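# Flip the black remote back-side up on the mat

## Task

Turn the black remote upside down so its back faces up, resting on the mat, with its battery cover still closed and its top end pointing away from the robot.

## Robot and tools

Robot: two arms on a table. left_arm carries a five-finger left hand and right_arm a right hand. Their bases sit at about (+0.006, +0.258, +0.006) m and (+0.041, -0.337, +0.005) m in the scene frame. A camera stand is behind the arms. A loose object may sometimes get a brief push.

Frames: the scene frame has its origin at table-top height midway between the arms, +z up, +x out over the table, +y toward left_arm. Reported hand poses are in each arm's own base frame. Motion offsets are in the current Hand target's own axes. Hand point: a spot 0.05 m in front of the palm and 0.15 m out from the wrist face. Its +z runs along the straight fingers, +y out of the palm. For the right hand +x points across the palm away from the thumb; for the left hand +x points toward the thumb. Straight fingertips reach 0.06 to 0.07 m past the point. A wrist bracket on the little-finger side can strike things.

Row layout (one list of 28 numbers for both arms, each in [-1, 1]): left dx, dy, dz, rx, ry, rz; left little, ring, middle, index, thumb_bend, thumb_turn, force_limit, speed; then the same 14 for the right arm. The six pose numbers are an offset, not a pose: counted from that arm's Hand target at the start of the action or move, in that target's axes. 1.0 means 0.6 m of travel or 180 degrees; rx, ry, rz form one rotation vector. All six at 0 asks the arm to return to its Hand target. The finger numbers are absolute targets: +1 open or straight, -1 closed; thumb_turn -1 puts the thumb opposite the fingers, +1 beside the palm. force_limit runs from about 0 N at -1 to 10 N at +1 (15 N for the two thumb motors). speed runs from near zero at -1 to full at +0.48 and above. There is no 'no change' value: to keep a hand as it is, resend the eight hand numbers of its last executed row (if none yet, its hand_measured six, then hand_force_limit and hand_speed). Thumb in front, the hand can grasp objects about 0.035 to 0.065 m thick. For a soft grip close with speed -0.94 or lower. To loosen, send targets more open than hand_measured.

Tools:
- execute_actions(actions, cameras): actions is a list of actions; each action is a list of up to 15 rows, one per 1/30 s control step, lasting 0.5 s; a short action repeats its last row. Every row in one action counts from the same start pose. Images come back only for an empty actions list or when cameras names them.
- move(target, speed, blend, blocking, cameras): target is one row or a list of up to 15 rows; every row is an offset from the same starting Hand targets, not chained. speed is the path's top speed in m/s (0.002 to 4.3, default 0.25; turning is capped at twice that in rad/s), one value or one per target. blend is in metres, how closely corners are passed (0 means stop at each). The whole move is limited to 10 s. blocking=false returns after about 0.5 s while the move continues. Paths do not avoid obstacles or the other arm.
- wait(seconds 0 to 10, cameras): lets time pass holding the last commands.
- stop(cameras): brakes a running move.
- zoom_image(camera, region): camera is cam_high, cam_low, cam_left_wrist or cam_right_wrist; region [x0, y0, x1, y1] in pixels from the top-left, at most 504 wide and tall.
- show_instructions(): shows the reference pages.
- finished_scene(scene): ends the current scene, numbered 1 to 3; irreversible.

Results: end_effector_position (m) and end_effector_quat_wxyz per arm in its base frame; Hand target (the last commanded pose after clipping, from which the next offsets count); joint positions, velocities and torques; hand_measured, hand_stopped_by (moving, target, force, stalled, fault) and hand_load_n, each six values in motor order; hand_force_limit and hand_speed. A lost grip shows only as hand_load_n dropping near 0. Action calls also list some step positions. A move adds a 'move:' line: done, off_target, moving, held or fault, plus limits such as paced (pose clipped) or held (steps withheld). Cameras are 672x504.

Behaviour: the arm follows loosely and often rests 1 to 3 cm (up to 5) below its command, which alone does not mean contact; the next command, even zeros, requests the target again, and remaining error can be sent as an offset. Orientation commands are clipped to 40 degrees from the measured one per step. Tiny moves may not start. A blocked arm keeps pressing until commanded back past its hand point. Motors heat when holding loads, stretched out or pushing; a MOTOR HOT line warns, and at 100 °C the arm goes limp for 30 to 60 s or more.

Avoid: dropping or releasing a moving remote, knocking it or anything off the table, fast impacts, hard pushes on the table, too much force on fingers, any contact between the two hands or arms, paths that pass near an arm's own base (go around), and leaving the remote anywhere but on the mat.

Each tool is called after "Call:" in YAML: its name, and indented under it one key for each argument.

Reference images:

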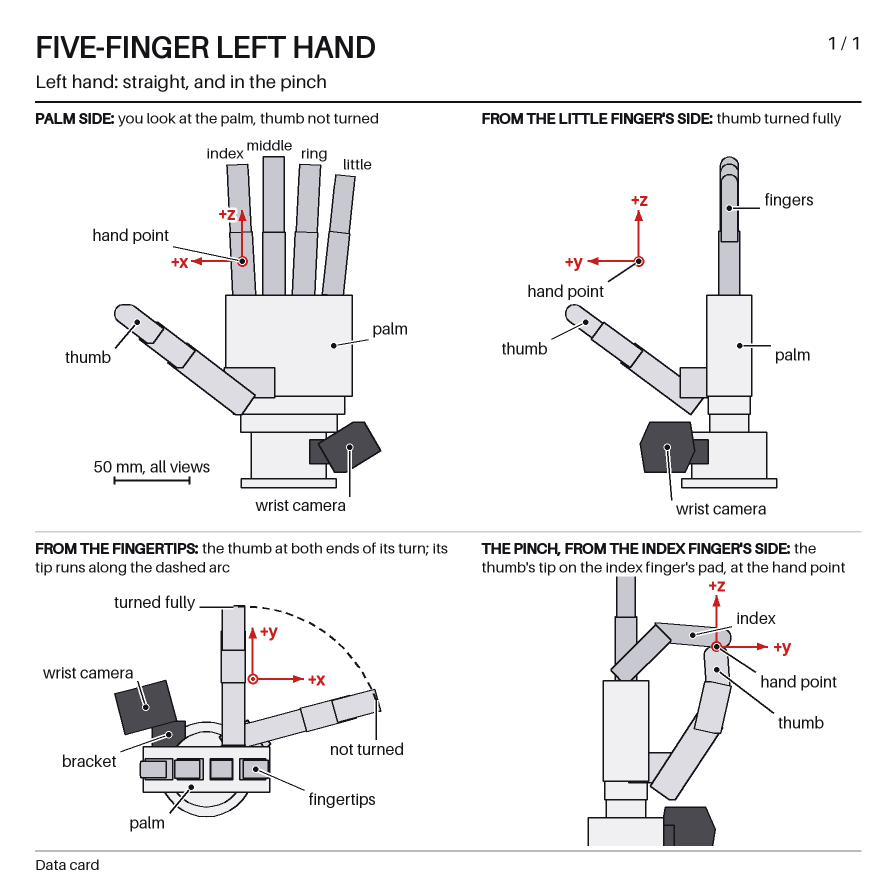

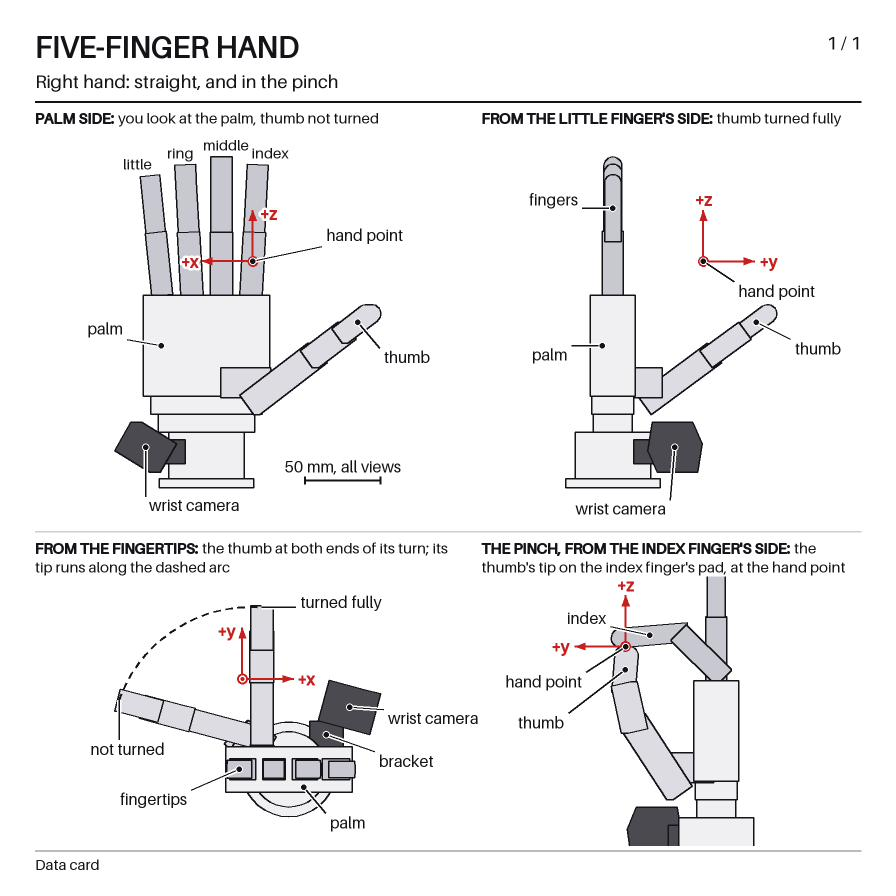

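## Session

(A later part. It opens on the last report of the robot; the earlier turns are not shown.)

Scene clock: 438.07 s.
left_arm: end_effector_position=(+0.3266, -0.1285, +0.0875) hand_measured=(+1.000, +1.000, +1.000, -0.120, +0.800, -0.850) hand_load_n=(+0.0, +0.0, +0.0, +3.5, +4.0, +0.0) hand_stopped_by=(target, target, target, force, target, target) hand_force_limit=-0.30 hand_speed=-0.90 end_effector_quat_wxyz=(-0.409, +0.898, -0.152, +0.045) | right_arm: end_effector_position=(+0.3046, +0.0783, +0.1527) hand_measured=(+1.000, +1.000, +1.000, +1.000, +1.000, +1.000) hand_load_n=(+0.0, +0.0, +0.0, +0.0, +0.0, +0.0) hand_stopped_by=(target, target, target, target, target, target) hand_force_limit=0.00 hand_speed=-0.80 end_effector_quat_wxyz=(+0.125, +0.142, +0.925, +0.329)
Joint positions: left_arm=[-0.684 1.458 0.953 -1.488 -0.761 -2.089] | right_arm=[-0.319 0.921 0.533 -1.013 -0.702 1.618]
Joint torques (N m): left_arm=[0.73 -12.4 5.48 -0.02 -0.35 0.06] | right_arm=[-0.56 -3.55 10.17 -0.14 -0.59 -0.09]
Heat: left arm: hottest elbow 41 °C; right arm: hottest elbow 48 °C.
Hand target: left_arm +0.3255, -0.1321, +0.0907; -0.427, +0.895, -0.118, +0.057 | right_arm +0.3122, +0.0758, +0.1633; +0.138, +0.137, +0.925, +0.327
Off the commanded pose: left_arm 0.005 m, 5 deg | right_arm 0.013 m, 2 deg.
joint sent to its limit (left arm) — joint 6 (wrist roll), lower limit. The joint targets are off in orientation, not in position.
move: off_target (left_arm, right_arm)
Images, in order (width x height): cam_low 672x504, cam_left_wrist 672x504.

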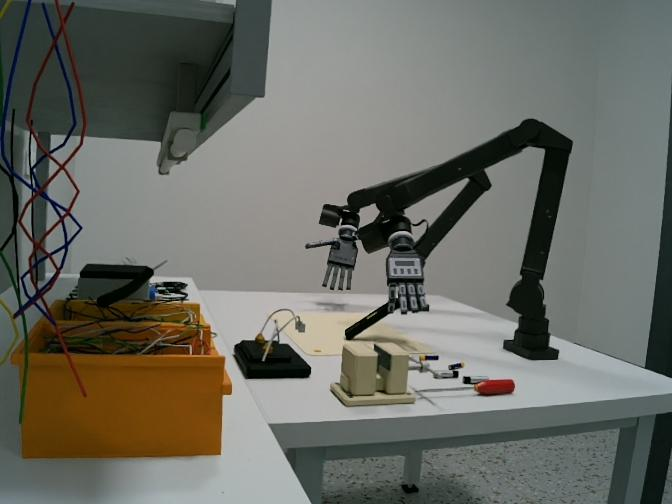

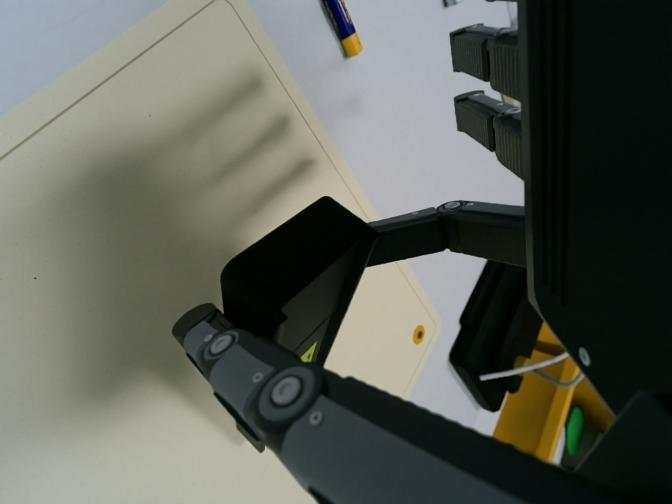

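Call:
move:
  target:
    - [-0.025,0.0363,0.0294,0,0,0,1,1,1,-0.25,0.8,-0.85,-0.3,-0.9,0,0,0,0,0,0,1,1,1,1,1,1,0,-0.8]
    - [-0.035,0.0635,0.0514,0,0,0,1,1,1,-0.25,0.8,-0.85,-0.3,-0.9,0,0,0,0,0,0,1,1,1,1,1,1,0,-0.8]
  speed: 0.05
  blend: 0.01
  cameras: ["cam_low","cam_left_wrist"]

Call:
zoom_image:
  camera: "cam_low"
  region: [300, 220, 460, 360]

Scene clock: 447.80 s.
left_arm: end_effector_position=(+0.3078, -0.1237, +0.0467) hand_measured=(+1.000, +1.000, +1.000, -0.120, +0.800, -0.850) hand_load_n=(+0.0, +0.0, +0.0, +4.0, +4.0, +0.0) hand_stopped_by=(target, target, target, force, target, target) hand_force_limit=-0.30 hand_speed=-0.90 end_effector_quat_wxyz=(-0.398, +0.903, -0.155, +0.054) | right_arm: end_effector_position=(+0.3046, +0.0783, +0.1527) hand_measured=(+1.000, +1.000, +1.000, +1.000, +1.000, +1.000) hand_load_n=(+0.0, +0.0, +0.0, +0.0, +0.0, +0.0) hand_stopped_by=(target, target, target, target, target, target) hand_force_limit=0.00 hand_speed=-0.80 end_effector_quat_wxyz=(+0.125, +0.142, +0.925, +0.329)
Joint positions: left_arm=[-0.701 1.457 0.833 -1.344 -0.746 -2.089] | right_arm=[-0.319 0.921 0.533 -1.013 -0.702 1.618]
Joint torques (N m): left_arm=[0.38 -10.05 5.11 0.02 -0.37 0.03] | right_arm=[-0.15 -2.96 10.3 -0.03 -0.57 -0.06]
Heat: left arm: hottest elbow 40 °C; right arm: hottest elbow 48 °C.
Hand target: left_arm +0.3054, -0.1266, +0.0417; -0.427, +0.894, -0.118, +0.057 | right_arm +0.3122, +0.0758, +0.1633; +0.138, +0.137, +0.925, +0.327
Off the commanded pose: left_arm 0.006 m, 5 deg | right_arm 0.013 m, 2 deg.
joint sent to its limit (left arm) — joint 6 (wrist roll), lower limit. The joint targets are off in orientation, not in position.
move: off_target (left_arm, right_arm)
Images, in order (width x height): cam_low 672x504, cam_left_wrist 672x504.

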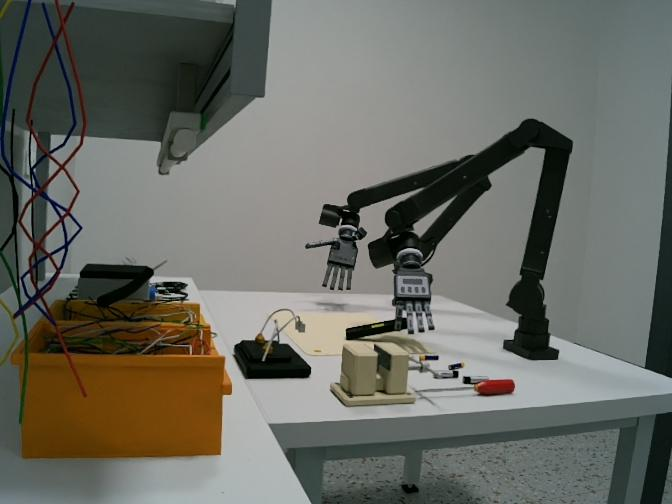

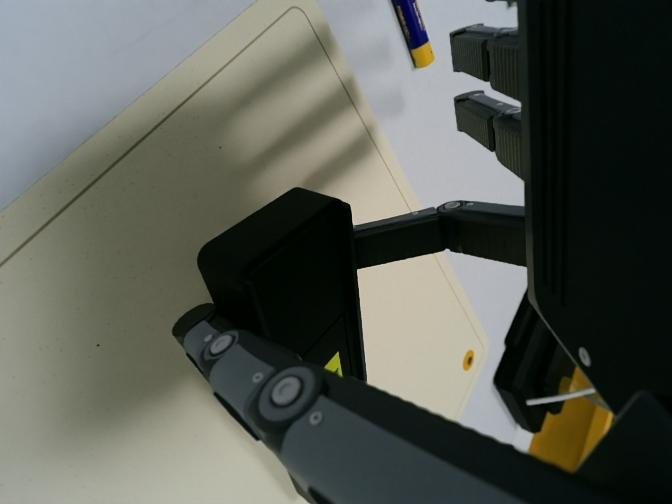

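Scaled by 3.150 from the camera's 672x504 image, which has a finer 960x720 frame.

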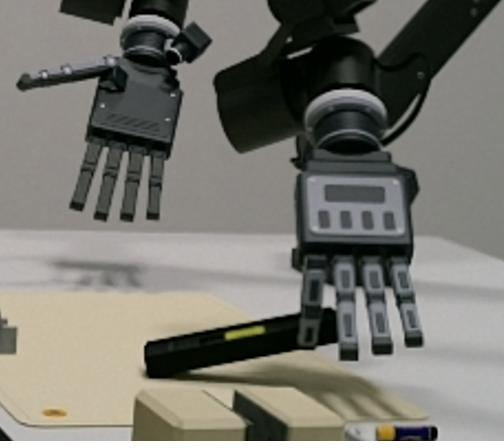

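Call:
move:
  target: [-0.005,0.0233,0.0189,0,0,0,1,1,1,-0.25,0.8,-0.85,-0.3,-0.9,0,0,0,0,0,0,1,1,1,1,1,1,0,-0.8]
  speed: 0.04
  cameras: ["cam_low","cam_left_wrist","cam_high"]

Call:
zoom_image:
  camera: "cam_low"
  region: [300, 220, 460, 360]

Scene clock: 456.33 s.
left_arm: end_effector_position=(+0.3055, -0.1237, +0.0306) hand_measured=(+1.000, +1.000, +1.000, -0.120, +0.800, -0.850) hand_load_n=(-0.5, +0.0, +0.0, +3.5, +4.0, +0.0) hand_stopped_by=(target, target, target, force, target, target) hand_force_limit=-0.30 hand_speed=-0.90 end_effector_quat_wxyz=(-0.395, +0.903, -0.155, +0.056) | right_arm: end_effector_position=(+0.3046, +0.0783, +0.1527) hand_measured=(+1.000, +1.000, +1.000, +1.000, +1.000, +1.000) hand_load_n=(+0.0, +0.0, +0.0, +0.0, +0.0, +0.0) hand_stopped_by=(target, target, target, target, target, target) hand_force_limit=0.00 hand_speed=-0.80 end_effector_quat_wxyz=(+0.125, +0.142, +0.925, +0.329)
Joint positions: left_arm=[-0.705 1.477 0.804 -1.289 -0.743 -2.089] | right_arm=[-0.319 0.921 0.533 -1.013 -0.702 1.618]
Joint torques (N m): left_arm=[0.26 -9.41 4.64 -0.03 -0.36 0.07] | right_arm=[0.21 -3.55 10.17 -0.2 -0.59 -0.08]
Heat: left arm: hottest elbow 39 °C; right arm: hottest elbow 48 °C.
Hand target: left_arm +0.3024, -0.1258, +0.0237; -0.427, +0.894, -0.118, +0.057 | right_arm +0.3122, +0.0758, +0.1633; +0.138, +0.137, +0.925, +0.327
Off the commanded pose: left_arm 0.008 m, 6 deg | right_arm 0.013 m, 2 deg.
joint sent to its limit (left arm) — joint 6 (wrist roll), lower limit. The joint targets are off in orientation, not in position.
move: off_target (left_arm, right_arm)
Images, in order (width x height): cam_high 672x504, cam_low 672x504, cam_left_wrist 672x504.

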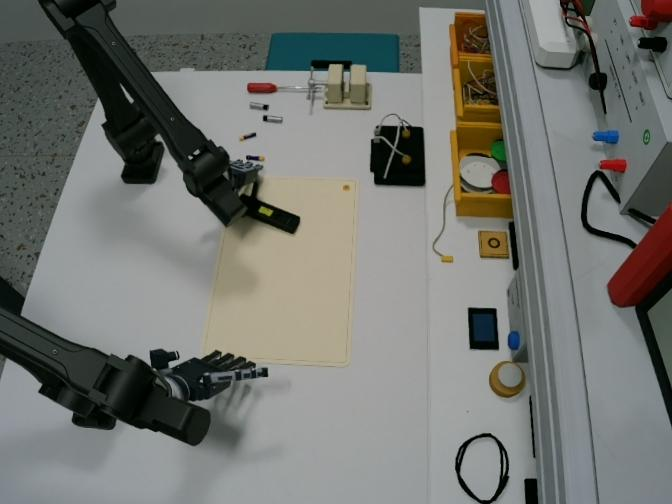

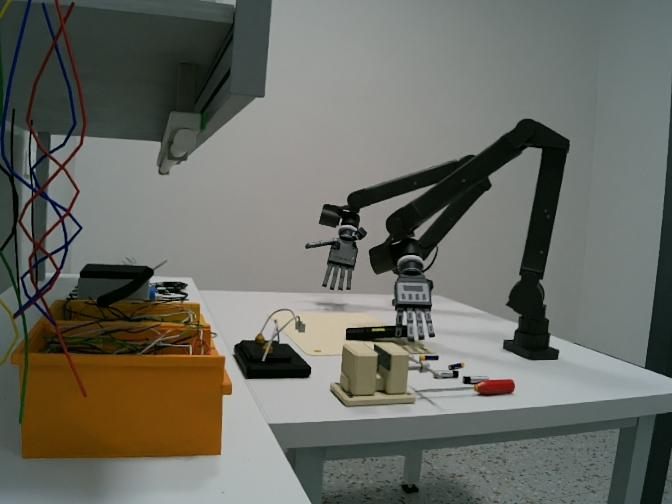

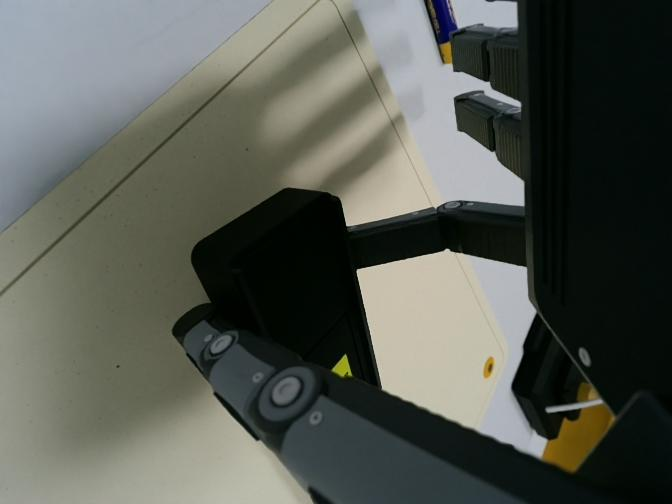

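Scaled by 3.150 from the camera's 672x504 image, which has a finer 960x720 frame.

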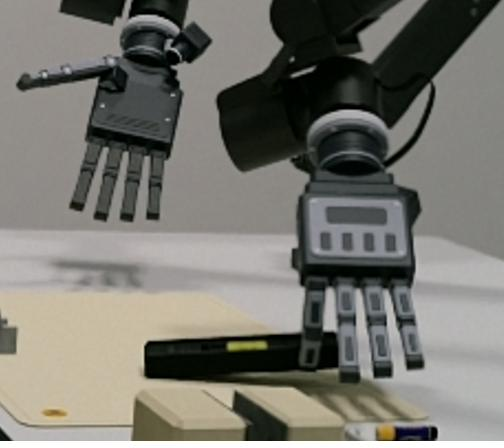

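Call:
move:
  target: [0,0.009,0.0073,0,0,0,1,1,1,-0.25,0.8,-0.85,-0.3,-0.9,0,0,0,0,0,0,1,1,1,1,1,1,0,-0.8]
  speed: 0.04

Call:
move:
  target: [0,0,0,0,0,0,1,1,1,0.4,0.8,-0.85,-0.3,-0.8,0,0,0,0,0,0,1,1,1,1,1,1,0,-0.8]
  speed: 0.04
  cameras: ["cam_low","cam_left_wrist","cam_high"]

Call:
zoom_image:
  camera: "cam_low"
  region: [300, 220, 460, 360]

Scene clock: 467.00 s.
left_arm: end_effector_position=(+0.3064, -0.1247, +0.0241) hand_measured=(+1.000, +1.000, +1.000, -0.120, +0.800, -0.850) hand_load_n=(+0.0, +0.0, +0.0, +4.0, +3.5, -1.0) hand_stopped_by=(target, target, target, force, target, target) hand_force_limit=-0.30 hand_speed=-0.90 end_effector_quat_wxyz=(-0.395, +0.904, -0.155, +0.058) | right_arm: end_effector_position=(+0.3046, +0.0783, +0.1527) hand_measured=(+1.000, +1.000, +1.000, +1.000, +1.000, +1.000) hand_load_n=(+0.0, +0.0, +0.0, +0.0, +0.0, +0.0) hand_stopped_by=(target, target, target, target, target, target) hand_force_limit=0.00 hand_speed=-0.80 end_effector_quat_wxyz=(+0.125, +0.142, +0.925, +0.329)
Joint positions: left_arm=[-0.705 1.49 0.798 -1.265 -0.743 -2.089] | right_arm=[-0.319 0.921 0.533 -1.013 -0.702 1.618]
Joint torques (N m): left_arm=[0.15 -9 4.64 0.14 -0.32 0.05] | right_arm=[-0.21 -3.08 10.29 0.13 -0.54 -0.06]
Heat: left arm: hottest elbow 39 °C; right arm: hottest elbow 48 °C.
Hand target: left_arm +0.3025, -0.1258, +0.0168; -0.427, +0.894, -0.118, +0.057 | right_arm +0.3122, +0.0758, +0.1633; +0.138, +0.137, +0.925, +0.327
Off the commanded pose: left_arm 0.008 m, 6 deg | right_arm 0.013 m, 2 deg.
joint sent to its limit (left arm) — joint 6 (wrist roll), lower limit. The joint targets are off in orientation, not in position.
move: off_target (left_arm, right_arm)

Scene clock: 468.20 s.
left_arm: end_effector_position=(+0.3064, -0.1247, +0.0241) hand_measured=(+1.000, +1.000, +1.000, +0.400, +0.800, -0.850) hand_load_n=(+0.0, +0.0, +0.0, +0.0, +0.0, +0.0) hand_stopped_by=(target, target, target, target, target, target) hand_force_limit=-0.30 hand_speed=-0.80 end_effector_quat_wxyz=(-0.395, +0.904, -0.155, +0.058) | right_arm: end_effector_position=(+0.3046, +0.0783, +0.1527) hand_measured=(+1.000, +1.000, +1.000, +1.000, +1.000, +1.000) hand_load_n=(+0.0, +0.0, +0.0, +0.0, +0.0, +0.0) hand_stopped_by=(target, target, target, target, target, target) hand_force_limit=0.00 hand_speed=-0.80 end_effector_quat_wxyz=(+0.125, +0.142, +0.925, +0.329)
Joint positions: left_arm=[-0.705 1.49 0.798 -1.265 -0.743 -2.089] | right_arm=[-0.319 0.921 0.533 -1.013 -0.702 1.618]
Joint torques (N m): left_arm=[0.09 -8.53 4.56 0.13 -0.36 0.05] | right_arm=[0.15 -2.61 10.14 -0.09 -0.57 -0.07]
Heat: left arm: hottest elbow 39 °C; right arm: hottest elbow 48 °C.
Hand target: left_arm +0.3025, -0.1258, +0.0168; -0.427, +0.894, -0.118, +0.057 | right_arm +0.3122, +0.0758, +0.1633; +0.138, +0.137, +0.925, +0.327
Off the commanded pose: left_arm 0.008 m, 6 deg | right_arm 0.013 m, 2 deg.
joint sent to its limit (left arm) — joint 6 (wrist roll), lower limit. The joint targets are off in orientation, not in position.
move: off_target (left_arm, right_arm)
Images, in order (width x height): cam_high 672x504, cam_low 672x504, cam_left_wrist 672x504.

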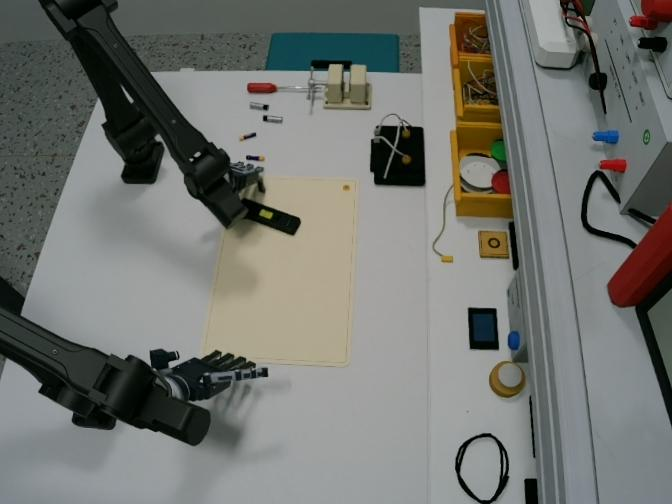

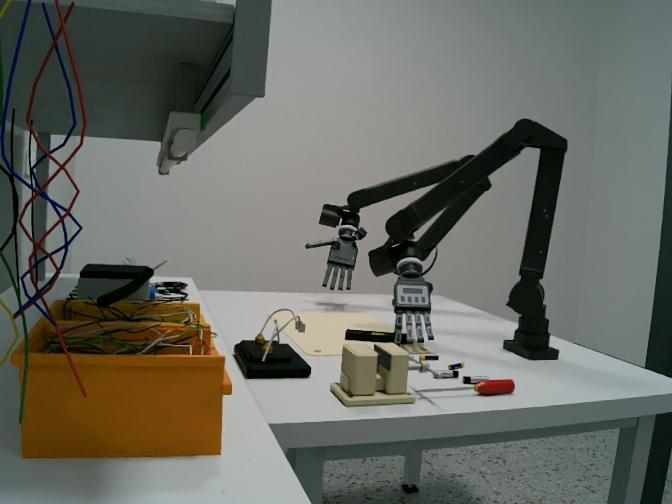

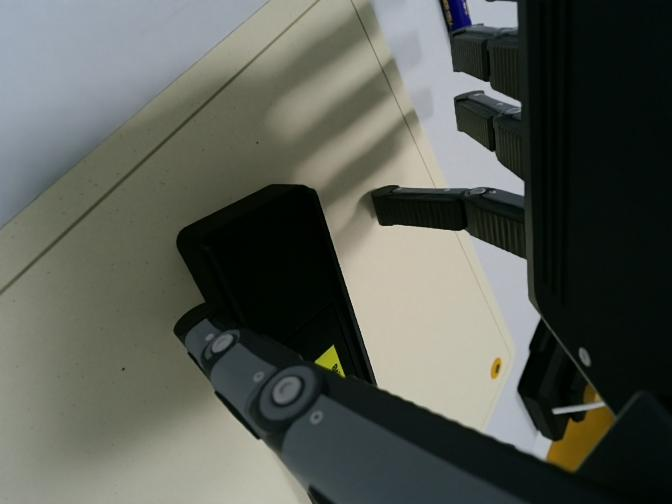

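Scaled by 3.150 from the camera's 672x504 image, which has a finer 960x720 frame.

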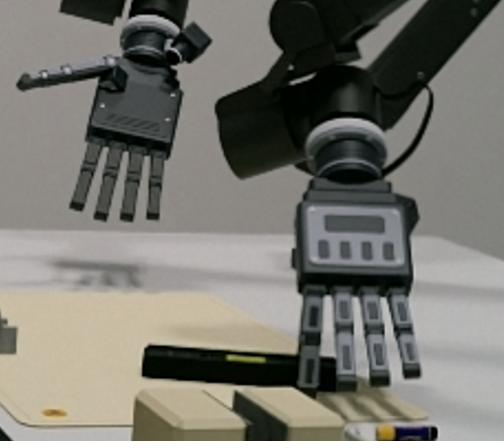

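Call:
move:
  target: [0,-0.13,-0.105,0,0,0,1,1,1,0.4,0.8,-0.85,-0.3,-0.8,0,0,0,0,0,0,1,1,1,1,1,1,0,-0.8]
  speed: 0.1

Call:
move:
  target: [0,0.05,-0.3,0,0,0,1,1,1,1,1,-0.85,-0.3,-0.5,0,0,0,0,0,0,1,1,1,1,1,1,0,-0.8]
  speed: 0.2
  cameras: ["cam_low","cam_left_wrist","cam_high"]

Call:
zoom_image:
  camera: "cam_high"
  region: [190, 160, 370, 295]

Scene clock: 481.40 s.
left_arm: end_effector_position=(+0.2932, -0.1136, +0.1014) hand_measured=(+1.000, +1.000, +1.000, +0.400, +0.800, -0.850) hand_load_n=(+0.0, -0.5, +0.0, +0.0, +0.0, +0.0) hand_stopped_by=(target, target, target, target, target, target) hand_force_limit=-0.30 hand_speed=-0.80 end_effector_quat_wxyz=(-0.405, +0.899, -0.163, +0.039) | right_arm: end_effector_position=(+0.3046, +0.0783, +0.1527) hand_measured=(+1.000, +1.000, +1.000, +1.000, +1.000, +1.000) hand_load_n=(+0.0, +0.0, +0.0, +0.0, +0.0, +0.0) hand_stopped_by=(target, target, target, target, target, target) hand_force_limit=0.00 hand_speed=-0.80 end_effector_quat_wxyz=(+0.125, +0.142, +0.925, +0.329)
Joint positions: left_arm=[-0.706 1.351 0.889 -1.543 -0.743 -2.089] | right_arm=[-0.319 0.921 0.533 -1.013 -0.702 1.618]
Joint torques (N m): left_arm=[0.91 -10.52 9.17 -1.05 -0.31 0.04] | right_arm=[-0.09 -3.14 10.32 -0.01 -0.59 -0.08]
Heat: left arm: hottest elbow 38 °C; right arm: hottest elbow 48 °C.
Hand target: left_arm +0.3023, -0.1259, +0.1170; -0.427, +0.894, -0.118, +0.057 | right_arm +0.3122, +0.0758, +0.1633; +0.138, +0.137, +0.925, +0.327
Off the commanded pose: left_arm 0.022 m, 6 deg | right_arm 0.013 m, 2 deg.
joint sent to its limit (left arm) — joint 6 (wrist roll), lower limit. The joint targets are off in orientation, not in position.
move: off_target (left_arm, right_arm)

Scene clock: 482.70 s.
left_arm: end_effector_position=(+0.2561, -0.2701, +0.1864) hand_measured=(+1.000, +1.000, +1.000, +1.000, +1.000, -0.850) hand_load_n=(+0.0, +0.0, -0.5, -0.5, +0.0, +0.0) hand_stopped_by=(target, target, target, target, target, target) hand_force_limit=-0.30 hand_speed=-0.50 end_effector_quat_wxyz=(-0.290, +0.913, -0.268, +0.099) | right_arm: end_effector_position=(+0.3046, +0.0783, +0.1527) hand_measured=(+1.000, +1.000, +1.000, +1.000, +1.000, +1.000) hand_load_n=(+0.0, +0.0, +0.0, +0.0, +0.0, +0.0) hand_stopped_by=(target, target, target, target, target, target) hand_force_limit=0.00 hand_speed=-0.80 end_effector_quat_wxyz=(+0.125, +0.142, +0.925, +0.329)
Joint positions: left_arm=[-1.01 1.344 1.172 -1.669 -0.57 -2.089] | right_arm=[-0.319 0.921 0.533 -1.013 -0.702 1.618]
Joint torques (N m): left_arm=[1.26 -11.63 10 -0.77 -0.32 0.04] | right_arm=[-0.26 -3.14 10.11 -0.17 -0.59 0]
Heat: left arm: hottest elbow 38 °C; right arm: hottest elbow 48 °C.
Hand target: left_arm +0.2609, -0.2793, +0.2067; -0.427, +0.894, -0.118, +0.057 | right_arm +0.3122, +0.0758, +0.1633; +0.138, +0.137, +0.925, +0.327
Off the commanded pose: left_arm 0.023 m, 24 deg | right_arm 0.013 m, 2 deg.
joint sent to its limit (left arm) — joint 4 (wrist pitch), lower limit; joint 6 (wrist roll), lower limit. The joint targets are off in orientation, not in position.
move: off_target (left_arm, right_arm)
Images, in order (width x height): cam_high 672x504, cam_low 672x504, cam_left_wrist 672x504.

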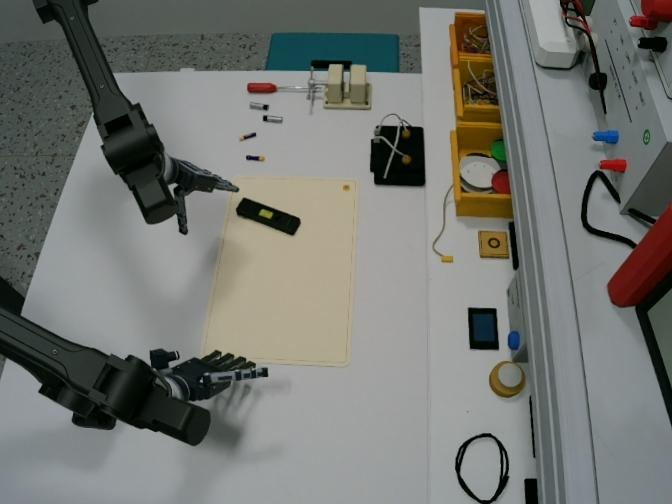

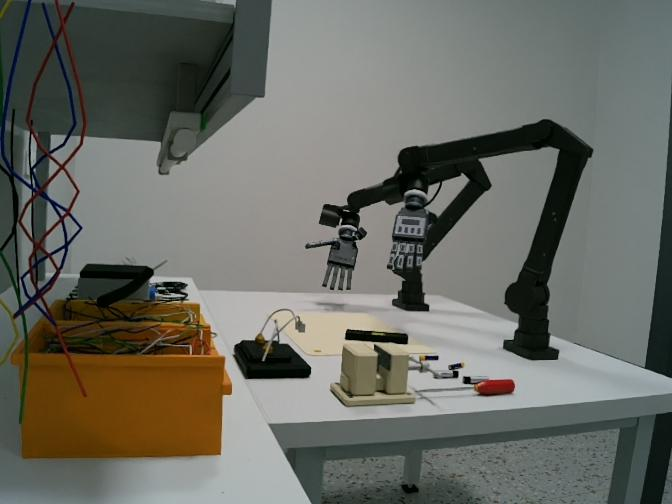

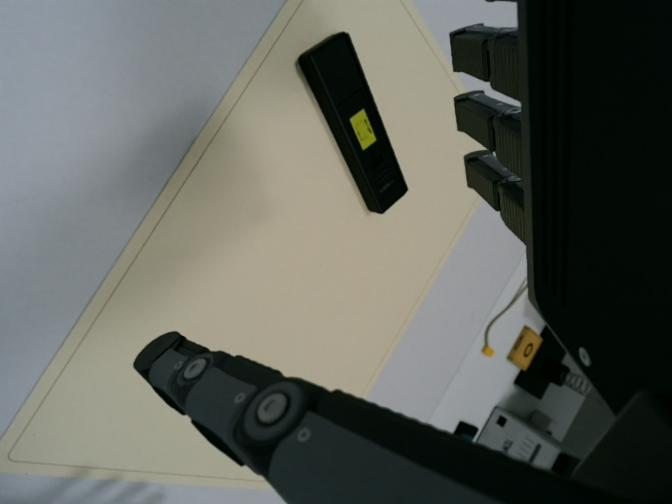

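Scaled by 2.800 from the camera's 672x504 image, which has a finer 960x720 frame.

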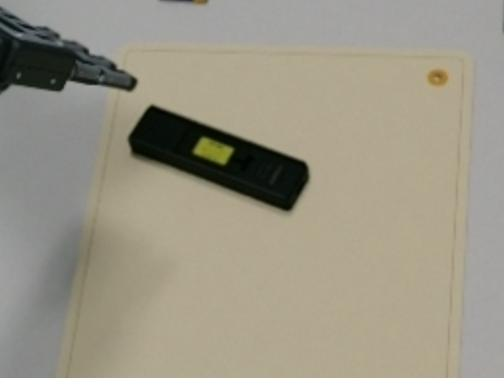

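Call:
finished_scene:
  scene: 1

The scene is finished: the task was done.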